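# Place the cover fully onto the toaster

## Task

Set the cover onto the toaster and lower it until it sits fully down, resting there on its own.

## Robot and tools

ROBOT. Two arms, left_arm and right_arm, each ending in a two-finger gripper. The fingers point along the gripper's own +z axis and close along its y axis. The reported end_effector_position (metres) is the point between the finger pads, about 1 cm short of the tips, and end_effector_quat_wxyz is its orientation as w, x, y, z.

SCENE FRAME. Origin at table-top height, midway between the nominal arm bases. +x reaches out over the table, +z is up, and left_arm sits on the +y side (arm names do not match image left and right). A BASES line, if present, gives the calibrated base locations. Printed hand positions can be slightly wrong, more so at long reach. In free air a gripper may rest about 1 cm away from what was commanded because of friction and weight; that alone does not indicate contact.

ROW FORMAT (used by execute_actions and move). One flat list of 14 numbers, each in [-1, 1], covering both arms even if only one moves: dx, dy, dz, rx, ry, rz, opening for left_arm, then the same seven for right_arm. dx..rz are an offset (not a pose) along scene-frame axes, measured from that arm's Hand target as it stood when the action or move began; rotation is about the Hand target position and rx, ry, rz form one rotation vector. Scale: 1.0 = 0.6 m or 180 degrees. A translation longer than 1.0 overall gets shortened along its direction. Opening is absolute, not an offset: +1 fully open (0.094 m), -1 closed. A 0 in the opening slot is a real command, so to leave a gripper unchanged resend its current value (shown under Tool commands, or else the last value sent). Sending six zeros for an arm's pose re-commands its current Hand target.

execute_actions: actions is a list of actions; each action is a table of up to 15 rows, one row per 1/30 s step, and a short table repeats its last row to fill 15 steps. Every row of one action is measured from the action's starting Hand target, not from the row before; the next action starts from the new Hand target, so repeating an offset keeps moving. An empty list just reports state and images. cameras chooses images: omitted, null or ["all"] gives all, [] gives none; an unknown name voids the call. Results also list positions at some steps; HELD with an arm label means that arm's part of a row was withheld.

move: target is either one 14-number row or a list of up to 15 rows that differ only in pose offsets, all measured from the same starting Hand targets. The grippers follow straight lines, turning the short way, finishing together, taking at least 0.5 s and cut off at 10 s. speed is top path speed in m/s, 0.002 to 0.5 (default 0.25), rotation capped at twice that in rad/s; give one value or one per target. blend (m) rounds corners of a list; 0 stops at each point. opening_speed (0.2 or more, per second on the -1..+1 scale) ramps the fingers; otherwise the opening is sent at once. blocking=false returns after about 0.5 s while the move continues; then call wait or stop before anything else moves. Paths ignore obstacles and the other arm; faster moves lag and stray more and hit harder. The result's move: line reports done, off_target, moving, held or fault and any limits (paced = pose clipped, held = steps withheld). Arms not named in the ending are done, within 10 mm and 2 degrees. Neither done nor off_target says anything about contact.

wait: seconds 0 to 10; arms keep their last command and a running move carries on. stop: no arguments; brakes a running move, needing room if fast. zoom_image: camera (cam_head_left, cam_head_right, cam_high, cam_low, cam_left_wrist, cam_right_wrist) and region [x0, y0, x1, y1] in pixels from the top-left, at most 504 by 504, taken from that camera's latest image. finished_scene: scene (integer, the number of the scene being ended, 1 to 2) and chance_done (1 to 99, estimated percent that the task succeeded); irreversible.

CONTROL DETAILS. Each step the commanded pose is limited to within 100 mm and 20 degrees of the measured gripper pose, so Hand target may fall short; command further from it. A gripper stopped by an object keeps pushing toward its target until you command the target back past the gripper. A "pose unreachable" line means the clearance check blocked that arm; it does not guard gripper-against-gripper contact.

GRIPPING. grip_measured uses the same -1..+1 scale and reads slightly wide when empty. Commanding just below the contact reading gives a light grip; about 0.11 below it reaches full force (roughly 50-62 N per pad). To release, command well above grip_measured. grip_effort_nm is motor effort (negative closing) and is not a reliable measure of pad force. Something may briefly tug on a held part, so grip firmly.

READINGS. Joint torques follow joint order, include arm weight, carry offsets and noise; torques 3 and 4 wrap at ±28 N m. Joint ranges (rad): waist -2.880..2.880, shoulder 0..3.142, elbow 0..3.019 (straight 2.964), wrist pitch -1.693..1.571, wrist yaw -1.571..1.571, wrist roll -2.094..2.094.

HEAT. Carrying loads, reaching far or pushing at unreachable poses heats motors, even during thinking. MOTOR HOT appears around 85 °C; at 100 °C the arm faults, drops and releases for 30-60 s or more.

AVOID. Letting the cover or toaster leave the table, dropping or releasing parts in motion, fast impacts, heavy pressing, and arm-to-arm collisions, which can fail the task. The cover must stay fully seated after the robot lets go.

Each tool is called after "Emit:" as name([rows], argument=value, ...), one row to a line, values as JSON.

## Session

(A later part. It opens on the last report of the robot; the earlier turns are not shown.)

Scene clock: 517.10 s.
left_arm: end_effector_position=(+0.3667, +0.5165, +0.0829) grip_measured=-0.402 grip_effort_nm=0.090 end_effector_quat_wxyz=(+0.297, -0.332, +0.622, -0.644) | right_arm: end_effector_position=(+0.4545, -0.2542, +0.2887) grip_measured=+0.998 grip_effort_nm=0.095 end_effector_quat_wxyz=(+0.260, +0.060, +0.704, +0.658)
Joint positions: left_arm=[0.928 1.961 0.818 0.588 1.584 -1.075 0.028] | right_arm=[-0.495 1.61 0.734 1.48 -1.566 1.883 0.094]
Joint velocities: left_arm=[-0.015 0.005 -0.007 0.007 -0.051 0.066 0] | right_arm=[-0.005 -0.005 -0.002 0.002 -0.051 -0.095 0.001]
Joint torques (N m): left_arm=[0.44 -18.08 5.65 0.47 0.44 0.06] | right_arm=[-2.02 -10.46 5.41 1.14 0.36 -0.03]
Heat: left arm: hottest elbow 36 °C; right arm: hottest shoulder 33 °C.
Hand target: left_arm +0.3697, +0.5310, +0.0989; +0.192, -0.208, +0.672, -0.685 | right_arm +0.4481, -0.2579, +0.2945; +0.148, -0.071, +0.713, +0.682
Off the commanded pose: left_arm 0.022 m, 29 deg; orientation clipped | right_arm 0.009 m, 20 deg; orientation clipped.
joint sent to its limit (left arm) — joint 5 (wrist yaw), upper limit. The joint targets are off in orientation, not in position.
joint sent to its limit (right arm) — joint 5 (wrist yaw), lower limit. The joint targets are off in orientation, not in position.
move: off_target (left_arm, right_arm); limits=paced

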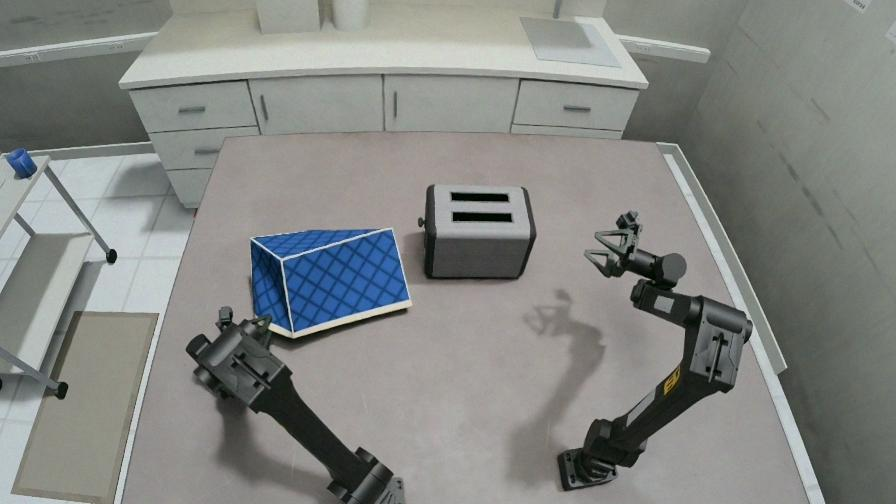

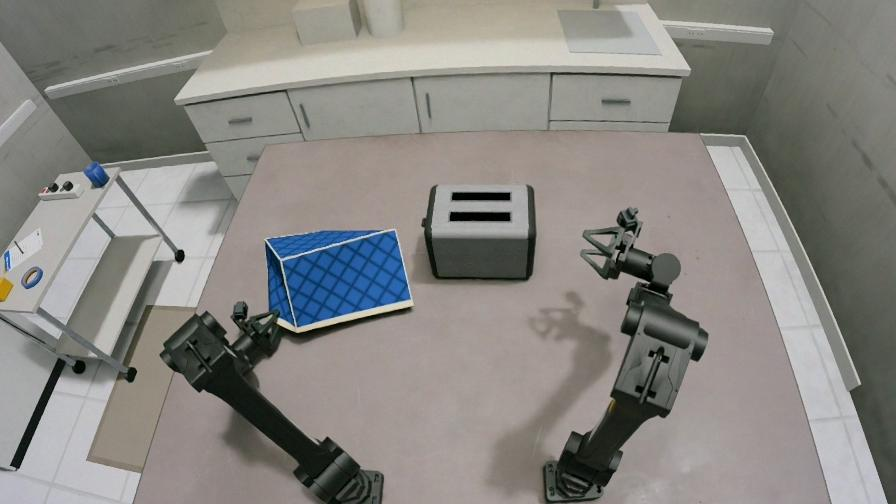

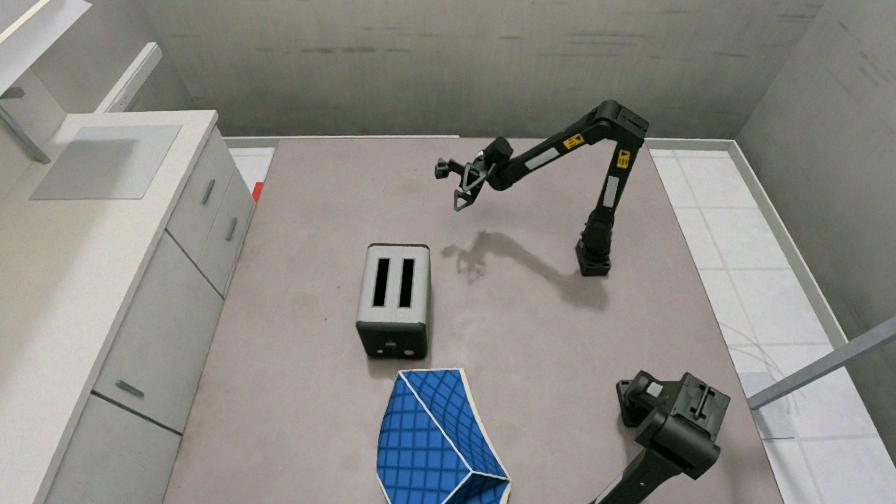

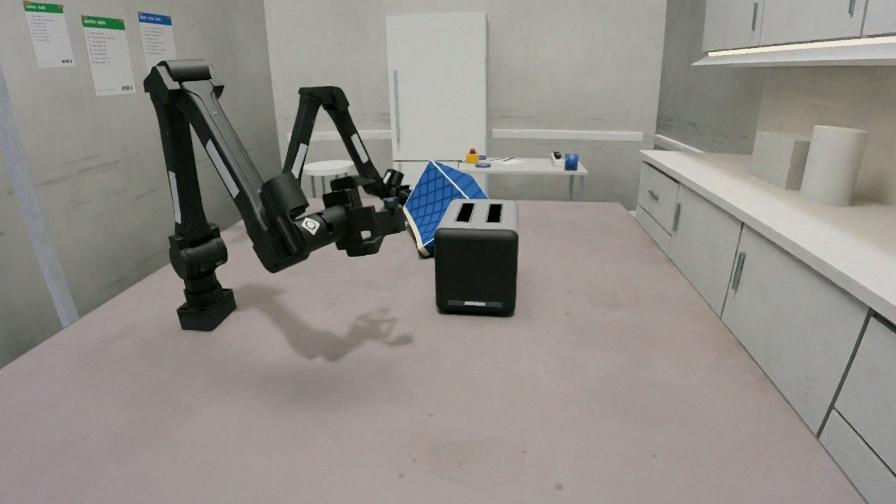

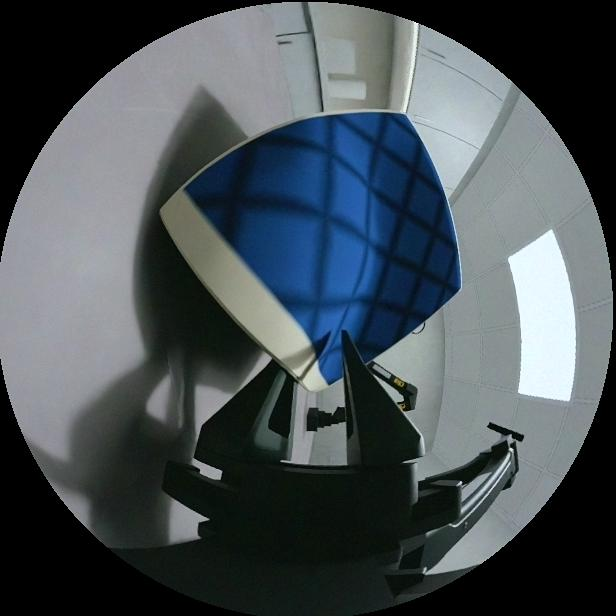

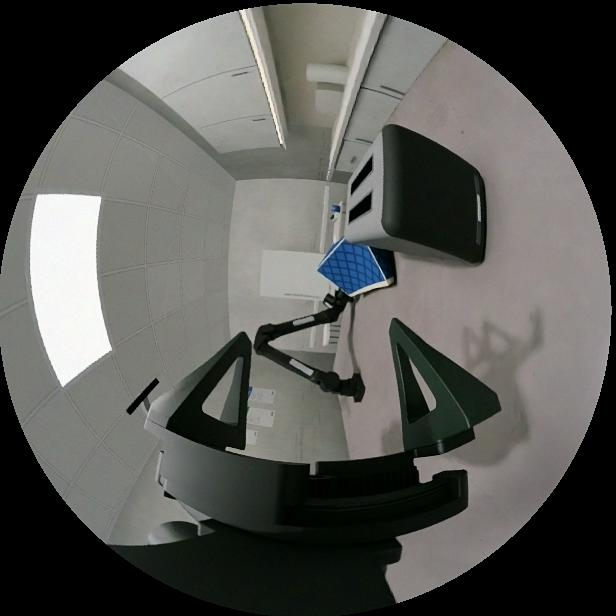

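Emit:
wait(seconds=0)

Scene clock: 528.13 s.
left_arm: end_effector_position=(+0.3667, +0.5165, +0.0829) grip_measured=-0.402 grip_effort_nm=0.095 end_effector_quat_wxyz=(+0.297, -0.332, +0.621, -0.645) | right_arm: end_effector_position=(+0.4545, -0.2542, +0.2887) grip_measured=+0.998 grip_effort_nm=0.081 end_effector_quat_wxyz=(+0.260, +0.060, +0.704, +0.658)
Joint positions: left_arm=[0.928 1.961 0.818 0.588 1.584 -1.076 0.028] | right_arm=[-0.495 1.61 0.734 1.48 -1.566 1.883 0.094]
Joint velocities: left_arm=[-0.015 -0.005 -0.012 0.007 -0.022 -0.022 -0.001] | right_arm=[-0.005 -0.005 0.007 -0.002 -0.037 -0.066 0]
Joint torques (N m): left_arm=[0.79 -18.49 5.7 0.4 0.44 0.05] | right_arm=[-1.96 -10.4 5.42 1.13 0.34 -0.04]
Heat: left arm: hottest elbow 35 °C; right arm: hottest shoulder 33 °C.
Hand target: left_arm +0.3697, +0.5310, +0.0989; +0.192, -0.208, +0.671, -0.685 | right_arm +0.4481, -0.2579, +0.2945; +0.148, -0.071, +0.713, +0.682
Tool commands: left_gripper/opening=-0.4 right_gripper/opening=+1.0
Off the commanded pose: left_arm 0.022 m, 29 deg; orientation clipped | right_arm 0.009 m, 20 deg; orientation clipped.

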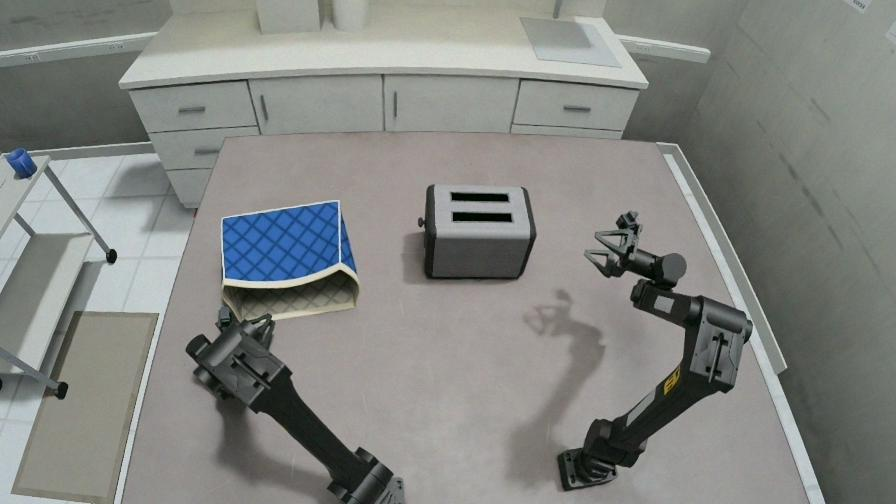

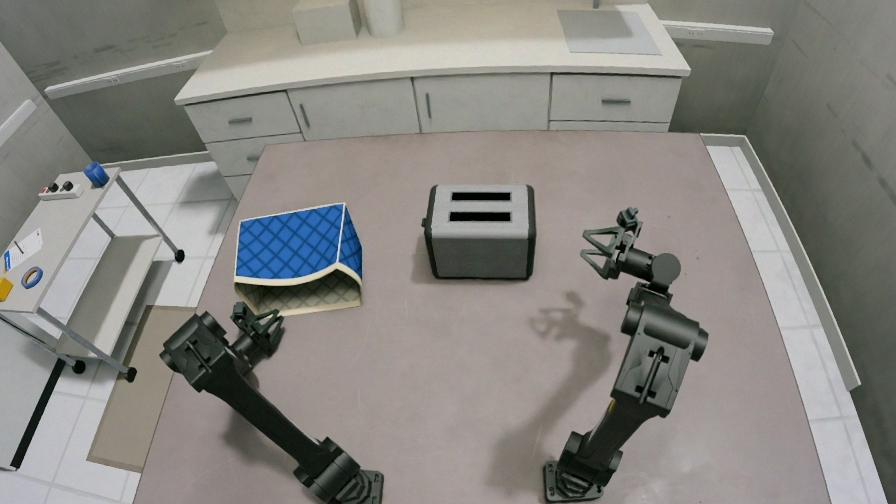

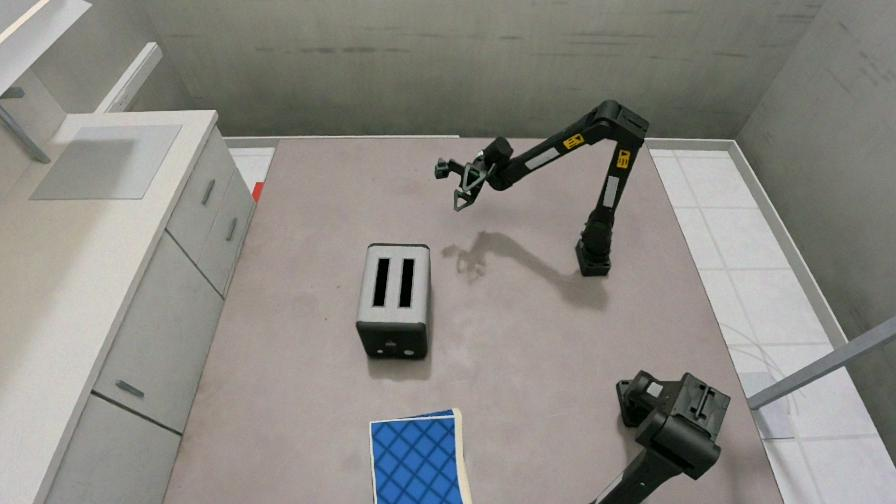

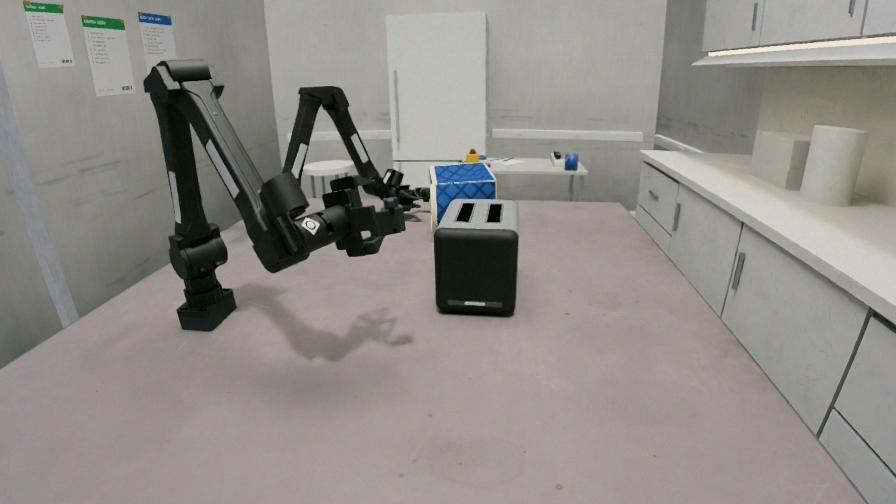

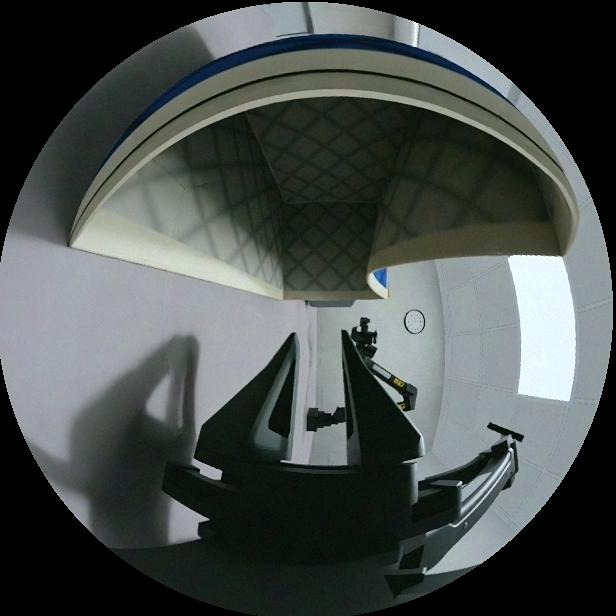

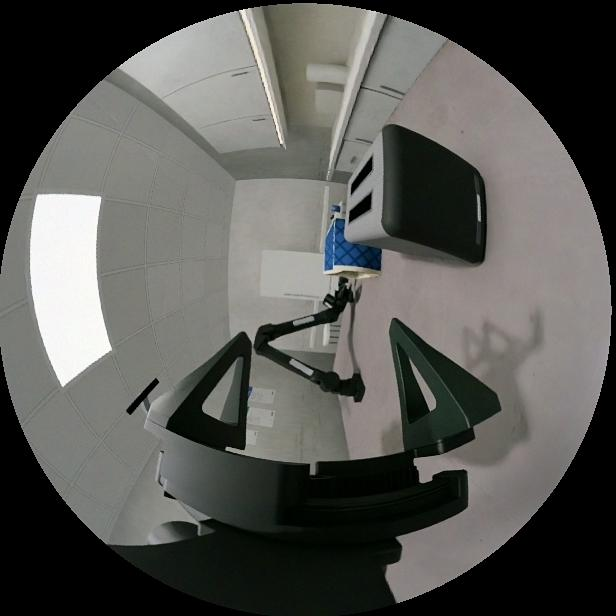

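Emit:
move([
  [-0.1,0,0,0,0,0.1,0.2,0,0,0,0,0,0,1],
  [-0.15,-0.13,0.13,0,0,0.32,0.2,0,0,0,0,0,0,1],
])

Emit:
zoom_image(camera="cam_head_left", region=[150, 150, 450, 400])

Scene clock: 552.47 s.
left_arm: end_effector_position=(+0.2783, +0.4542, +0.1730) grip_measured=+0.198 grip_effort_nm=0.095 end_effector_quat_wxyz=(+0.500, -0.509, +0.489, -0.502) | right_arm: end_effector_position=(+0.4545, -0.2542, +0.2887) grip_measured=+0.998 grip_effort_nm=0.090 end_effector_quat_wxyz=(+0.260, +0.060, +0.704, +0.658)
Joint positions: left_arm=[0.921 1.414 0.209 1.212 0.906 -1.598 0.056] | right_arm=[-0.495 1.61 0.734 1.48 -1.566 1.883 0.094]
Joint velocities: left_arm=[0.005 0.005 -0.002 0.007 -0.051 -0.066 -0.001] | right_arm=[0.005 0.005 -0.002 -0.007 0.037 -0.051 -0.001]
Joint torques (N m): left_arm=[-1.26 -5.83 3.75 1.89 -0.12 0.03] | right_arm=[-1.96 -10.52 5.39 1.17 0.35 -0.02]
Heat: left arm: hottest elbow 33 °C; right arm: hottest shoulder 33 °C.
Hand target: left_arm +0.2816, +0.4498, +0.1734; +0.499, -0.505, +0.489, -0.507 | right_arm +0.4481, -0.2579, +0.2945; +0.148, -0.071, +0.713, +0.682
Off the commanded pose: left_arm 0.004 m, 1 deg | right_arm 0.009 m, 20 deg.
joint sent to its limit (right arm) — joint 5 (wrist yaw), lower limit. The joint targets are off in orientation, not in position.
move: off_target (right_arm); limits=paced

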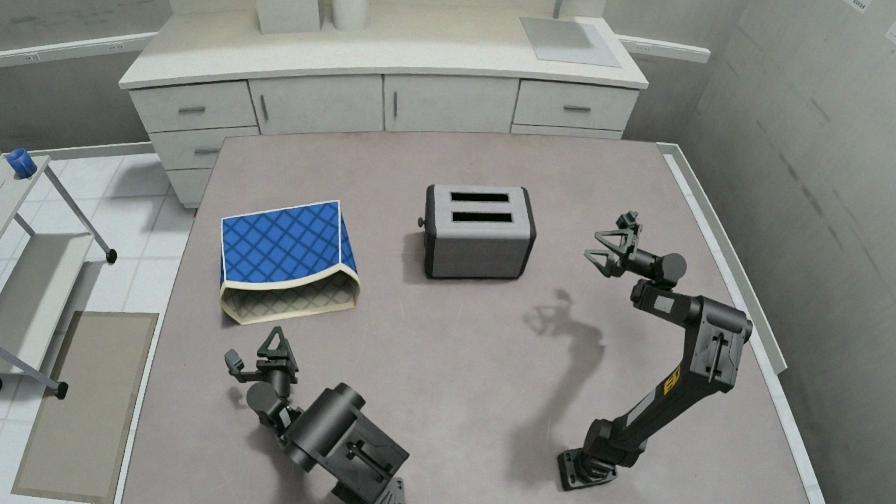

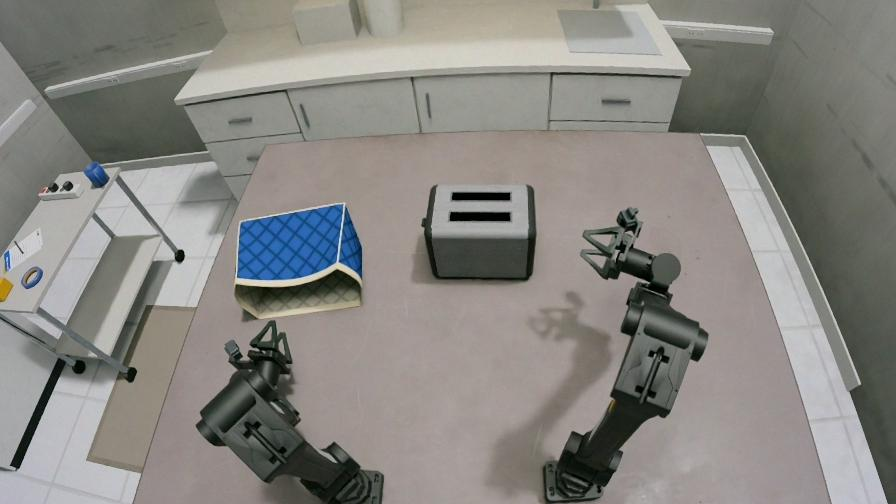

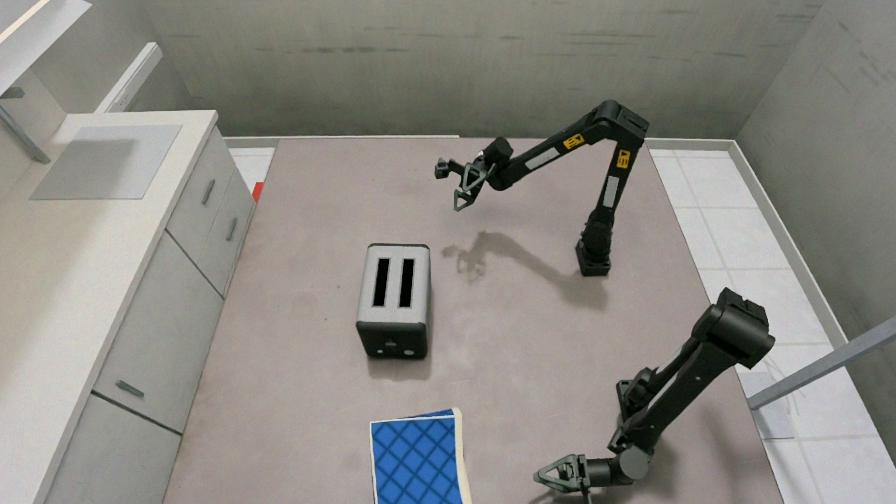

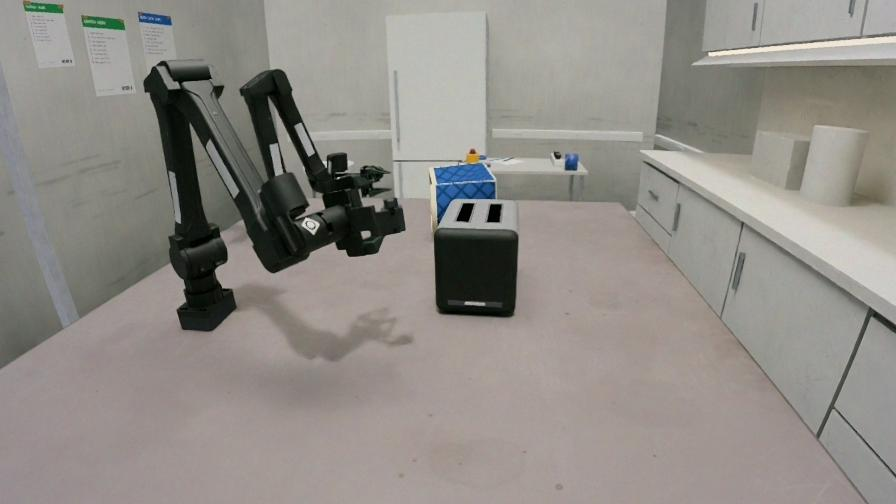

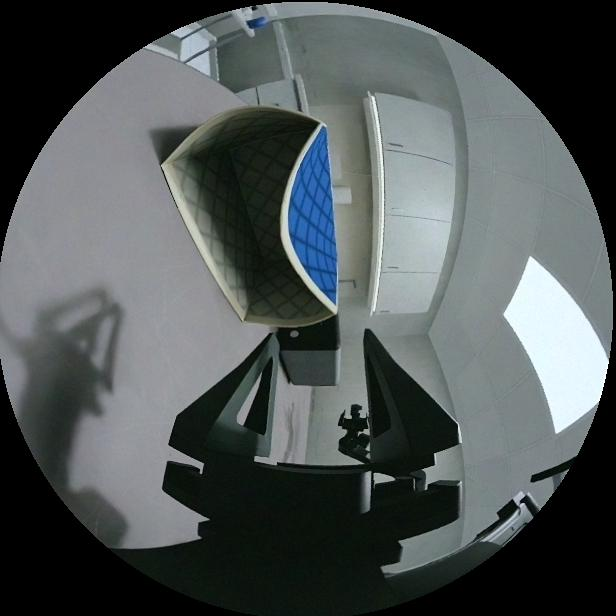

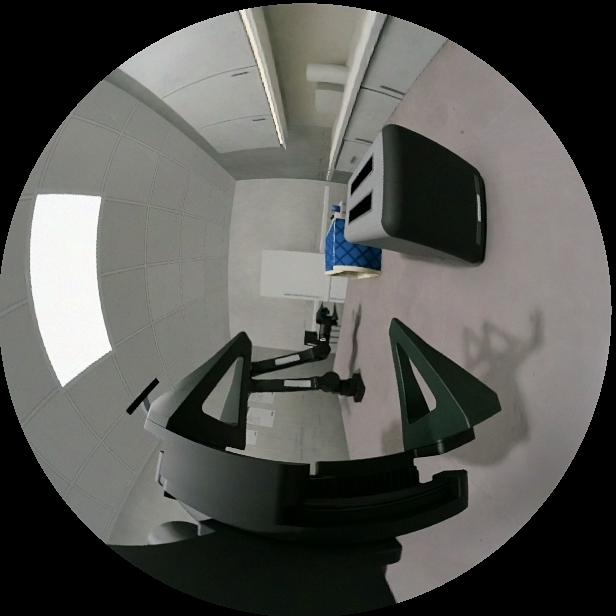

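Scaled by 1.680.

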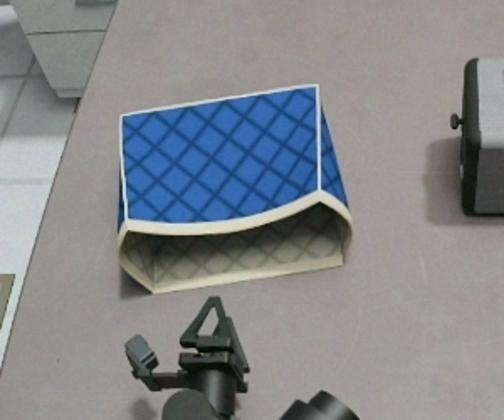

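Emit:
move([
  [0.17,-0.04,-0.02,0,0,0,0.8,0,0,0,0,0,0,1],
], speed=0.15, cameras=["cam_head_left","cam_left_wrist"])

Scene clock: 559.70 s.
left_arm: end_effector_position=(+0.3721, +0.4285, +0.1552) grip_measured=+0.798 grip_effort_nm=0.095 end_effector_quat_wxyz=(+0.491, -0.518, +0.489, -0.501) | right_arm: end_effector_position=(+0.4545, -0.2542, +0.2887) grip_measured=+0.998 grip_effort_nm=0.090 end_effector_quat_wxyz=(+0.260, +0.060, +0.704, +0.658)
Joint positions: left_arm=[0.605 1.587 0.339 1.231 0.592 -1.599 0.084] | right_arm=[-0.495 1.61 0.734 1.48 -1.566 1.883 0.094]
Joint velocities: left_arm=[0.015 -0.005 -0.002 -0.002 -0.022 0.007 0.001] | right_arm=[-0.015 -0.005 -0.017 -0.007 0.066 -0.007 0]
Joint torques (N m): left_arm=[-1.2 -7.65 5.42 2.11 -0.12 0.14] | right_arm=[-1.96 -10.29 5.42 1.13 0.36 -0.03]
Heat: left arm: hottest elbow 33 °C; right arm: hottest shoulder 33 °C.
Hand target: left_arm +0.3830, +0.4285, +0.1618; +0.499, -0.505, +0.489, -0.507 | right_arm +0.4481, -0.2579, +0.2945; +0.148, -0.071, +0.713, +0.682
Off the commanded pose: left_arm 0.013 m, 2 deg | right_arm 0.009 m, 20 deg.
joint sent to its limit (right arm) — joint 5 (wrist yaw), lower limit. The joint targets are off in orientation, not in position.
move: off_target (left_arm, right_arm); limits=paced
Images, in order (width x height): cam_head_left 896x504, cam_left_wrist 616x616.

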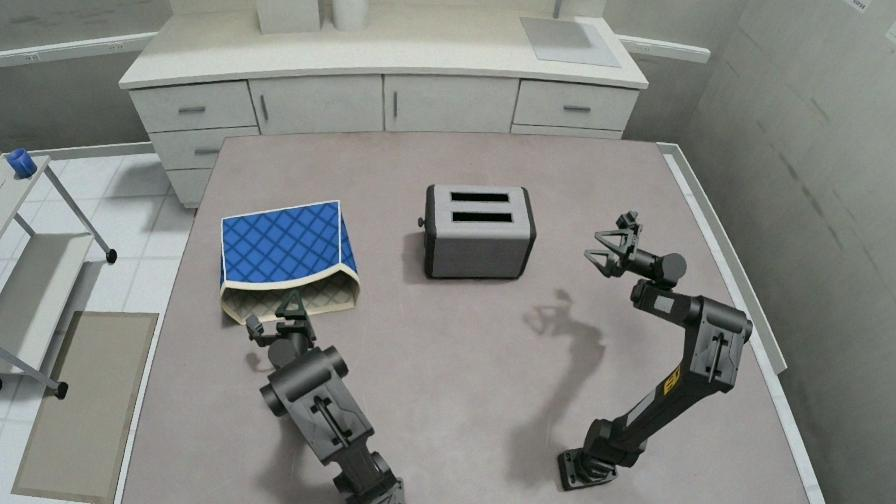

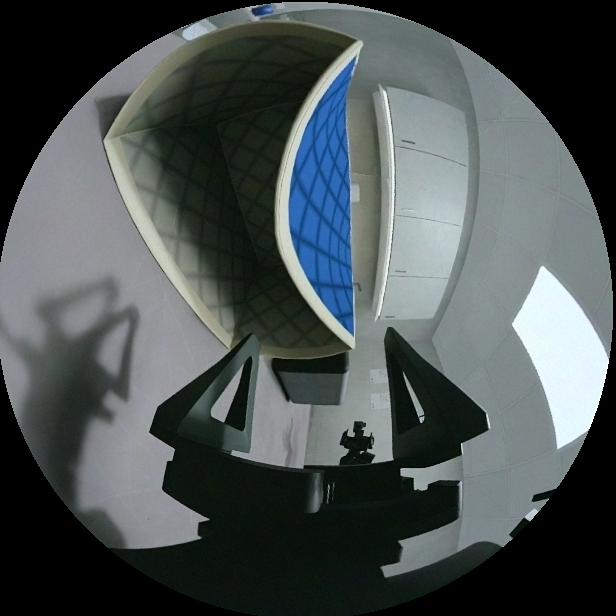

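Emit:
move([
  [0.12,0.03,-0.035,0,0,0,0.8,0,0,0,0,0,0,1],
], speed=0.15, cameras=["cam_head_left","cam_left_wrist"])

Scene clock: 567.13 s.
left_arm: end_effector_position=(+0.4435, +0.4498, +0.1391) grip_measured=+0.798 grip_effort_nm=0.100 end_effector_quat_wxyz=(+0.496, -0.513, +0.488, -0.502) | right_arm: end_effector_position=(+0.4545, -0.2542, +0.2887) grip_measured=+0.998 grip_effort_nm=0.095 end_effector_quat_wxyz=(+0.260, +0.060, +0.704, +0.658)
Joint positions: left_arm=[0.54 1.772 0.533 1.235 0.527 -1.599 0.084] | right_arm=[-0.495 1.61 0.734 1.48 -1.566 1.883 0.094]
Joint velocities: left_arm=[-0.015 -0.005 -0.007 -0.012 -0.037 0.007 -0.001] | right_arm=[-0.005 -0.015 0.007 0.002 -0.007 -0.051 0]
Joint torques (N m): left_arm=[-1.14 -11.16 5.35 1.61 -0.12 0.12] | right_arm=[-2.26 -10.52 5.41 1.14 0.35 -0.02]
Heat: left arm: hottest elbow 33 °C; right arm: hottest shoulder 33 °C.
Hand target: left_arm +0.4549, +0.4480, +0.1414; +0.499, -0.504, +0.489, -0.507 | right_arm +0.4481, -0.2579, +0.2945; +0.148, -0.071, +0.713, +0.682
Off the commanded pose: left_arm 0.012 m, 1 deg | right_arm 0.009 m, 20 deg.
joint sent to its limit (right arm) — joint 5 (wrist yaw), lower limit. The joint targets are off in orientation, not in position.
move: off_target (left_arm, right_arm)
Images, in order (width x height): cam_head_left 896x504, cam_left_wrist 616x616.

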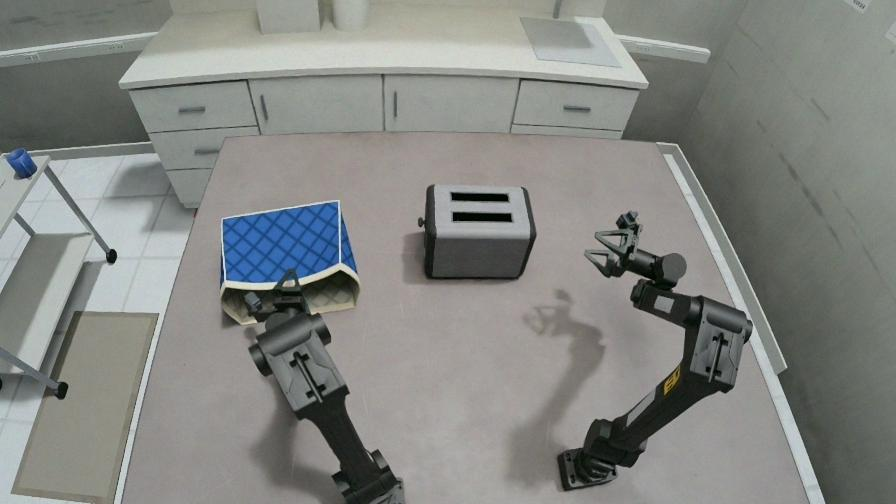

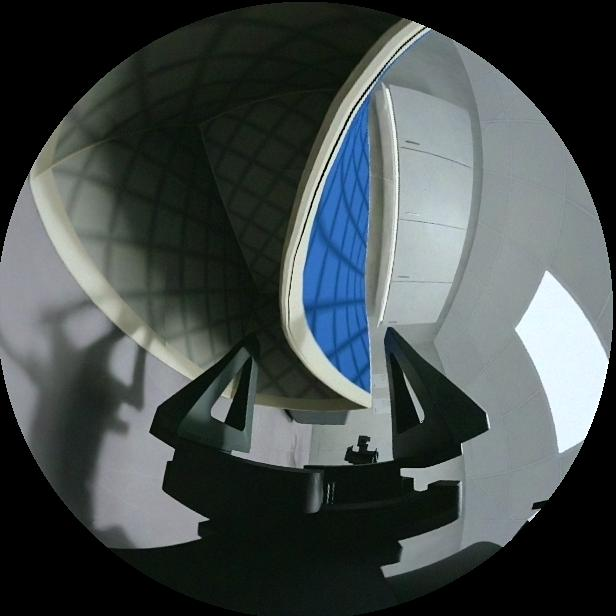

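Emit:
move([
  [0.06,0.01,0,0,0,0,0.8,0,0,0,0,0,0,1],
], speed=0.15, cameras=[])

Emit:
move([
  [0,0,0,0,0,0,-0.98,0,0,0,0,0,0,1],
], opening_speed=1.5, cameras=["cam_head_left","cam_left_wrist"])

Scene clock: 571.57 s.
left_arm: end_effector_position=(+0.4782, +0.4568, +0.1430) grip_measured=+0.798 grip_effort_nm=0.100 end_effector_quat_wxyz=(+0.502, -0.507, +0.487, -0.504) | right_arm: end_effector_position=(+0.4545, -0.2542, +0.2887) grip_measured=+0.998 grip_effort_nm=0.095 end_effector_quat_wxyz=(+0.260, +0.060, +0.704, +0.658)
Joint positions: left_arm=[0.51 1.816 0.627 1.202 0.496 -1.599 0.084] | right_arm=[-0.495 1.61 0.734 1.48 -1.566 1.883 0.094]
Joint velocities: left_arm=[0.015 -0.015 0.012 0.012 0.007 0.022 0] | right_arm=[-0.005 -0.015 -0.017 0.007 -0.081 -0.022 0]
Joint torques (N m): left_arm=[-1.32 -11.99 5.91 0.91 -0.1 0.16] | right_arm=[-2.08 -10.52 5.35 1.14 0.35 -0.02]
Heat: left arm: hottest elbow 33 °C; right arm: hottest shoulder 33 °C.
Hand target: left_arm +0.4907, +0.4546, +0.1416; +0.499, -0.504, +0.489, -0.507 | right_arm +0.4481, -0.2579, +0.2945; +0.148, -0.071, +0.713, +0.682
Off the commanded pose: left_arm 0.013 m, 1 deg | right_arm 0.009 m, 20 deg.
joint sent to its limit (right arm) — joint 5 (wrist yaw), lower limit. The joint targets are off in orientation, not in position.
move: off_target (left_arm, right_arm)
No camera images: "cameras" was empty.

Scene clock: 573.10 s.
left_arm: end_effector_position=(+0.4782, +0.4568, +0.1429) grip_measured=-0.946 grip_effort_nm=-0.950 end_effector_quat_wxyz=(+0.502, -0.508, +0.487, -0.504) | right_arm: end_effector_position=(+0.4545, -0.2542, +0.2887) grip_measured=+0.998 grip_effort_nm=0.100 end_effector_quat_wxyz=(+0.260, +0.060, +0.704, +0.658)
Joint positions: left_arm=[0.51 1.816 0.627 1.202 0.496 -1.599 0.003] | right_arm=[-0.495 1.61 0.734 1.48 -1.566 1.883 0.094]
Joint velocities: left_arm=[-0.015 -0.005 0.007 -0.012 -0.051 0.051 0] | right_arm=[-0.005 0.005 0.007 -0.002 -0.022 -0.066 0]
Joint torques (N m): left_arm=[-1.14 -12.22 6.09 0.91 -0.11 0.18] | right_arm=[-2.08 -10.46 5.46 1.13 0.35 -0.02]
Heat: left arm: hottest elbow 33 °C; right arm: hottest shoulder 33 °C.
Hand target: left_arm +0.4907, +0.4546, +0.1415; +0.499, -0.505, +0.490, -0.507 | right_arm +0.4481, -0.2579, +0.2945; +0.148, -0.071, +0.713, +0.682
Off the commanded pose: left_arm 0.013 m, 1 deg | right_arm 0.009 m, 20 deg.
joint sent to its limit (right arm) — joint 5 (wrist yaw), lower limit. The joint targets are off in orientation, not in position.
move: off_target (left_arm, right_arm)
Images, in order (width x height): cam_head_left 896x504, cam_left_wrist 616x616.

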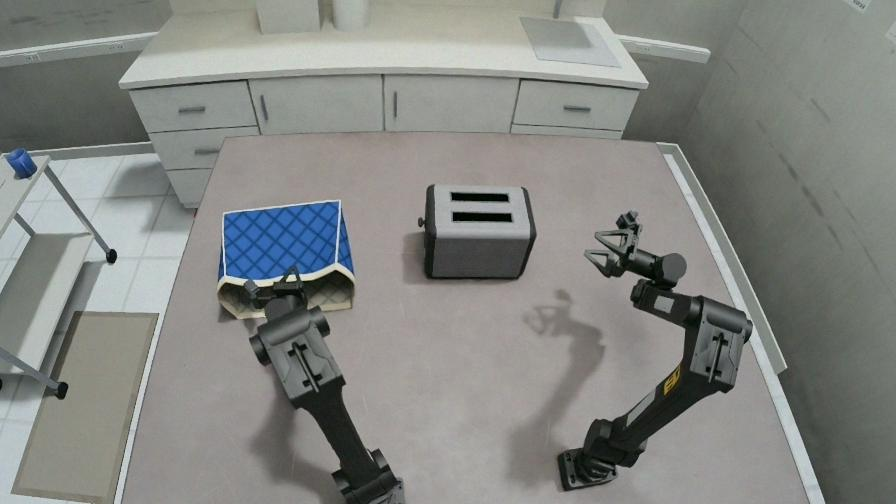

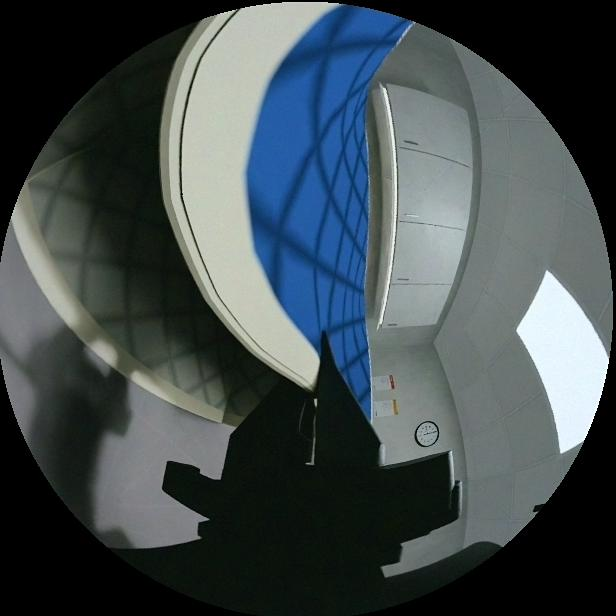

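Emit:
move([
  [-0.3,-0.2,0.02,0,0,-0.02,-0.98,0,0,0,0,0,0,1],
  [-0.32,-0.7,0.02,0,0,-0.03,-0.98,0,0,0,0,0,0,1],
], speed=0.12, blend=0.05)

Scene clock: 582.63 s.
left_arm: end_effector_position=(+0.3034, +0.0481, +0.1506) grip_measured=-0.948 grip_effort_nm=-1.028 end_effector_quat_wxyz=(+0.475, -0.487, +0.506, -0.530) | right_arm: end_effector_position=(+0.4545, -0.2542, +0.2887) grip_measured=+0.998 grip_effort_nm=0.095 end_effector_quat_wxyz=(+0.260, +0.060, +0.704, +0.658)
Joint positions: left_arm=[-0.863 1.61 0.257 1.373 -0.784 -1.592 0.002] | right_arm=[-0.495 1.61 0.734 1.48 -1.566 1.883 0.094]
Joint velocities: left_arm=[-0.005 0.015 -0.002 -0.002 -0.066 -0.051 0] | right_arm=[-0.005 -0.005 -0.012 -0.002 -0.051 0.066 0]
Joint torques (N m): left_arm=[-1.32 -7.24 4.16 0.83 -0.06 0.26] | right_arm=[-2.02 -10.34 5.45 1.13 0.36 -0.03]
Heat: left arm: hottest elbow 33 °C; right arm: hottest shoulder 33 °C.
Hand target: left_arm +0.3055, +0.0369, +0.1488; +0.475, -0.481, +0.513, -0.530 | right_arm +0.4481, -0.2579, +0.2945; +0.148, -0.071, +0.713, +0.682
Off the commanded pose: left_arm 0.015 m, 1 deg | right_arm 0.009 m, 20 deg.
joint sent to its limit (right arm) — joint 5 (wrist yaw), lower limit. The joint targets are off in orientation, not in position.
move: off_target (left_arm, right_arm)

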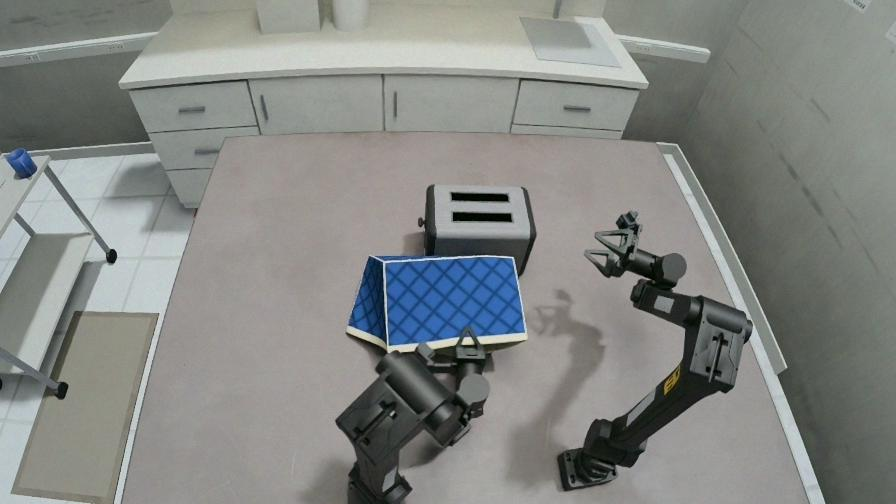

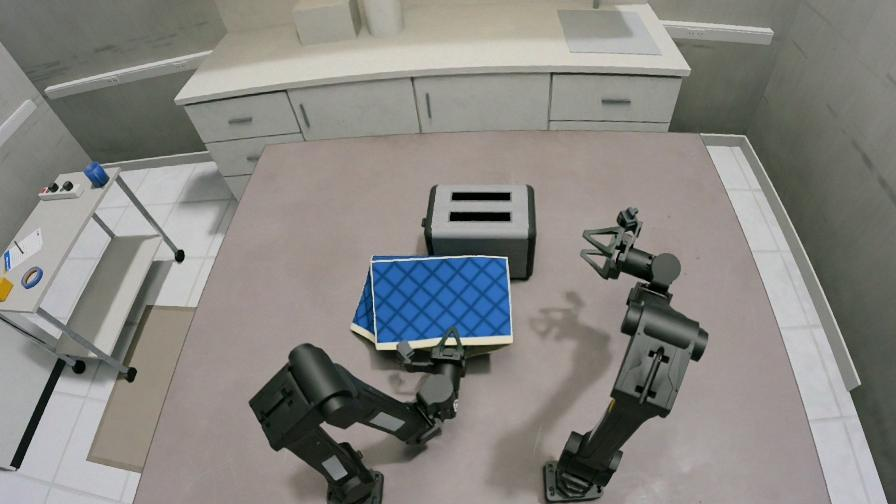

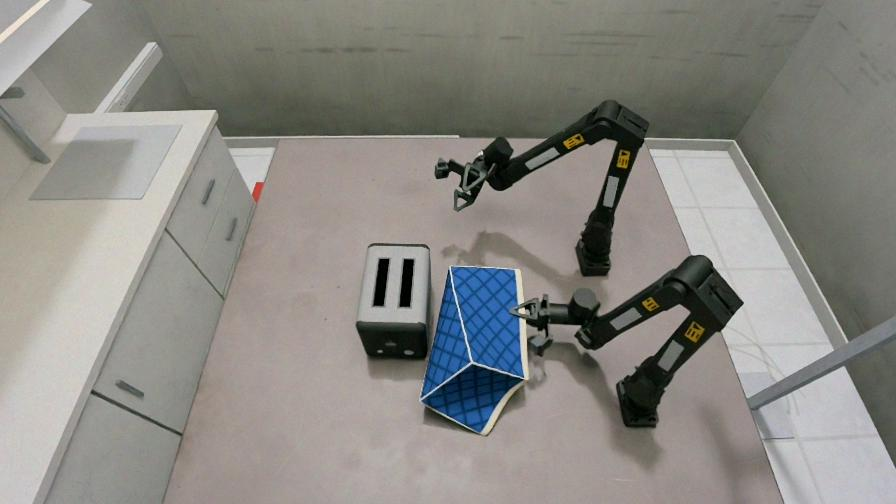

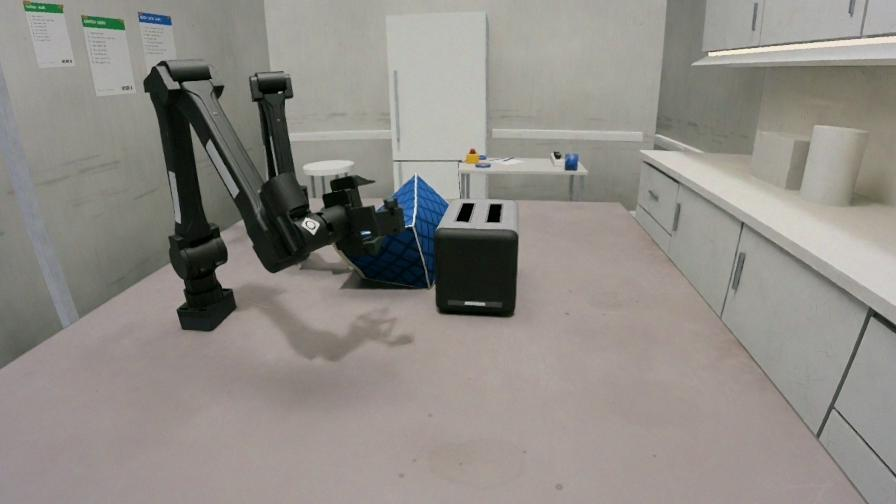

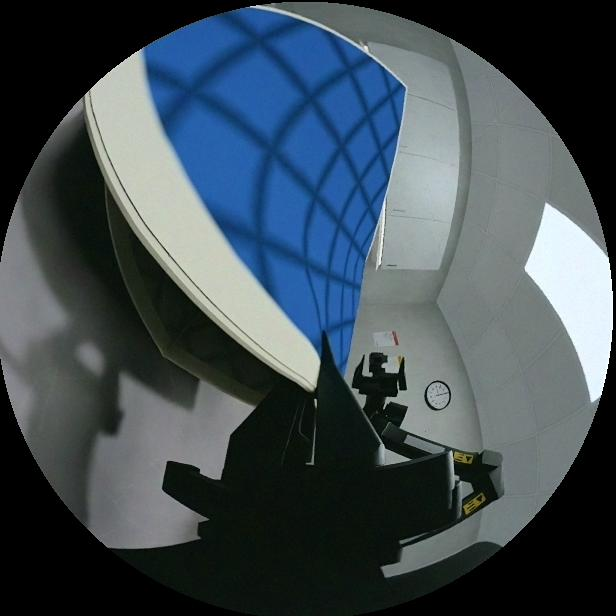

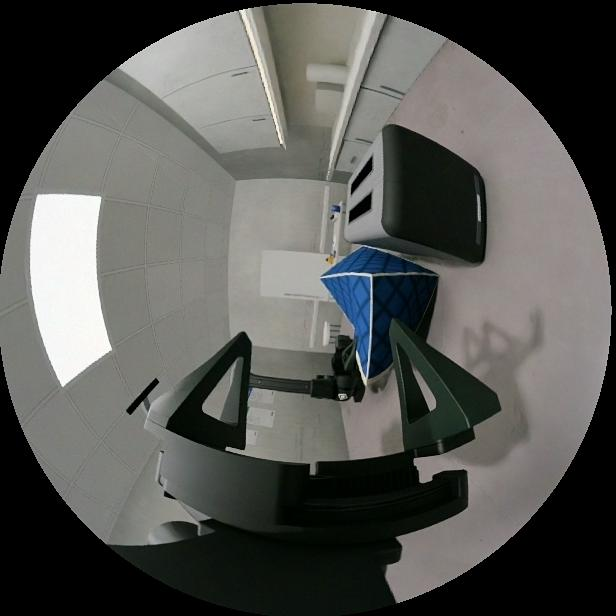

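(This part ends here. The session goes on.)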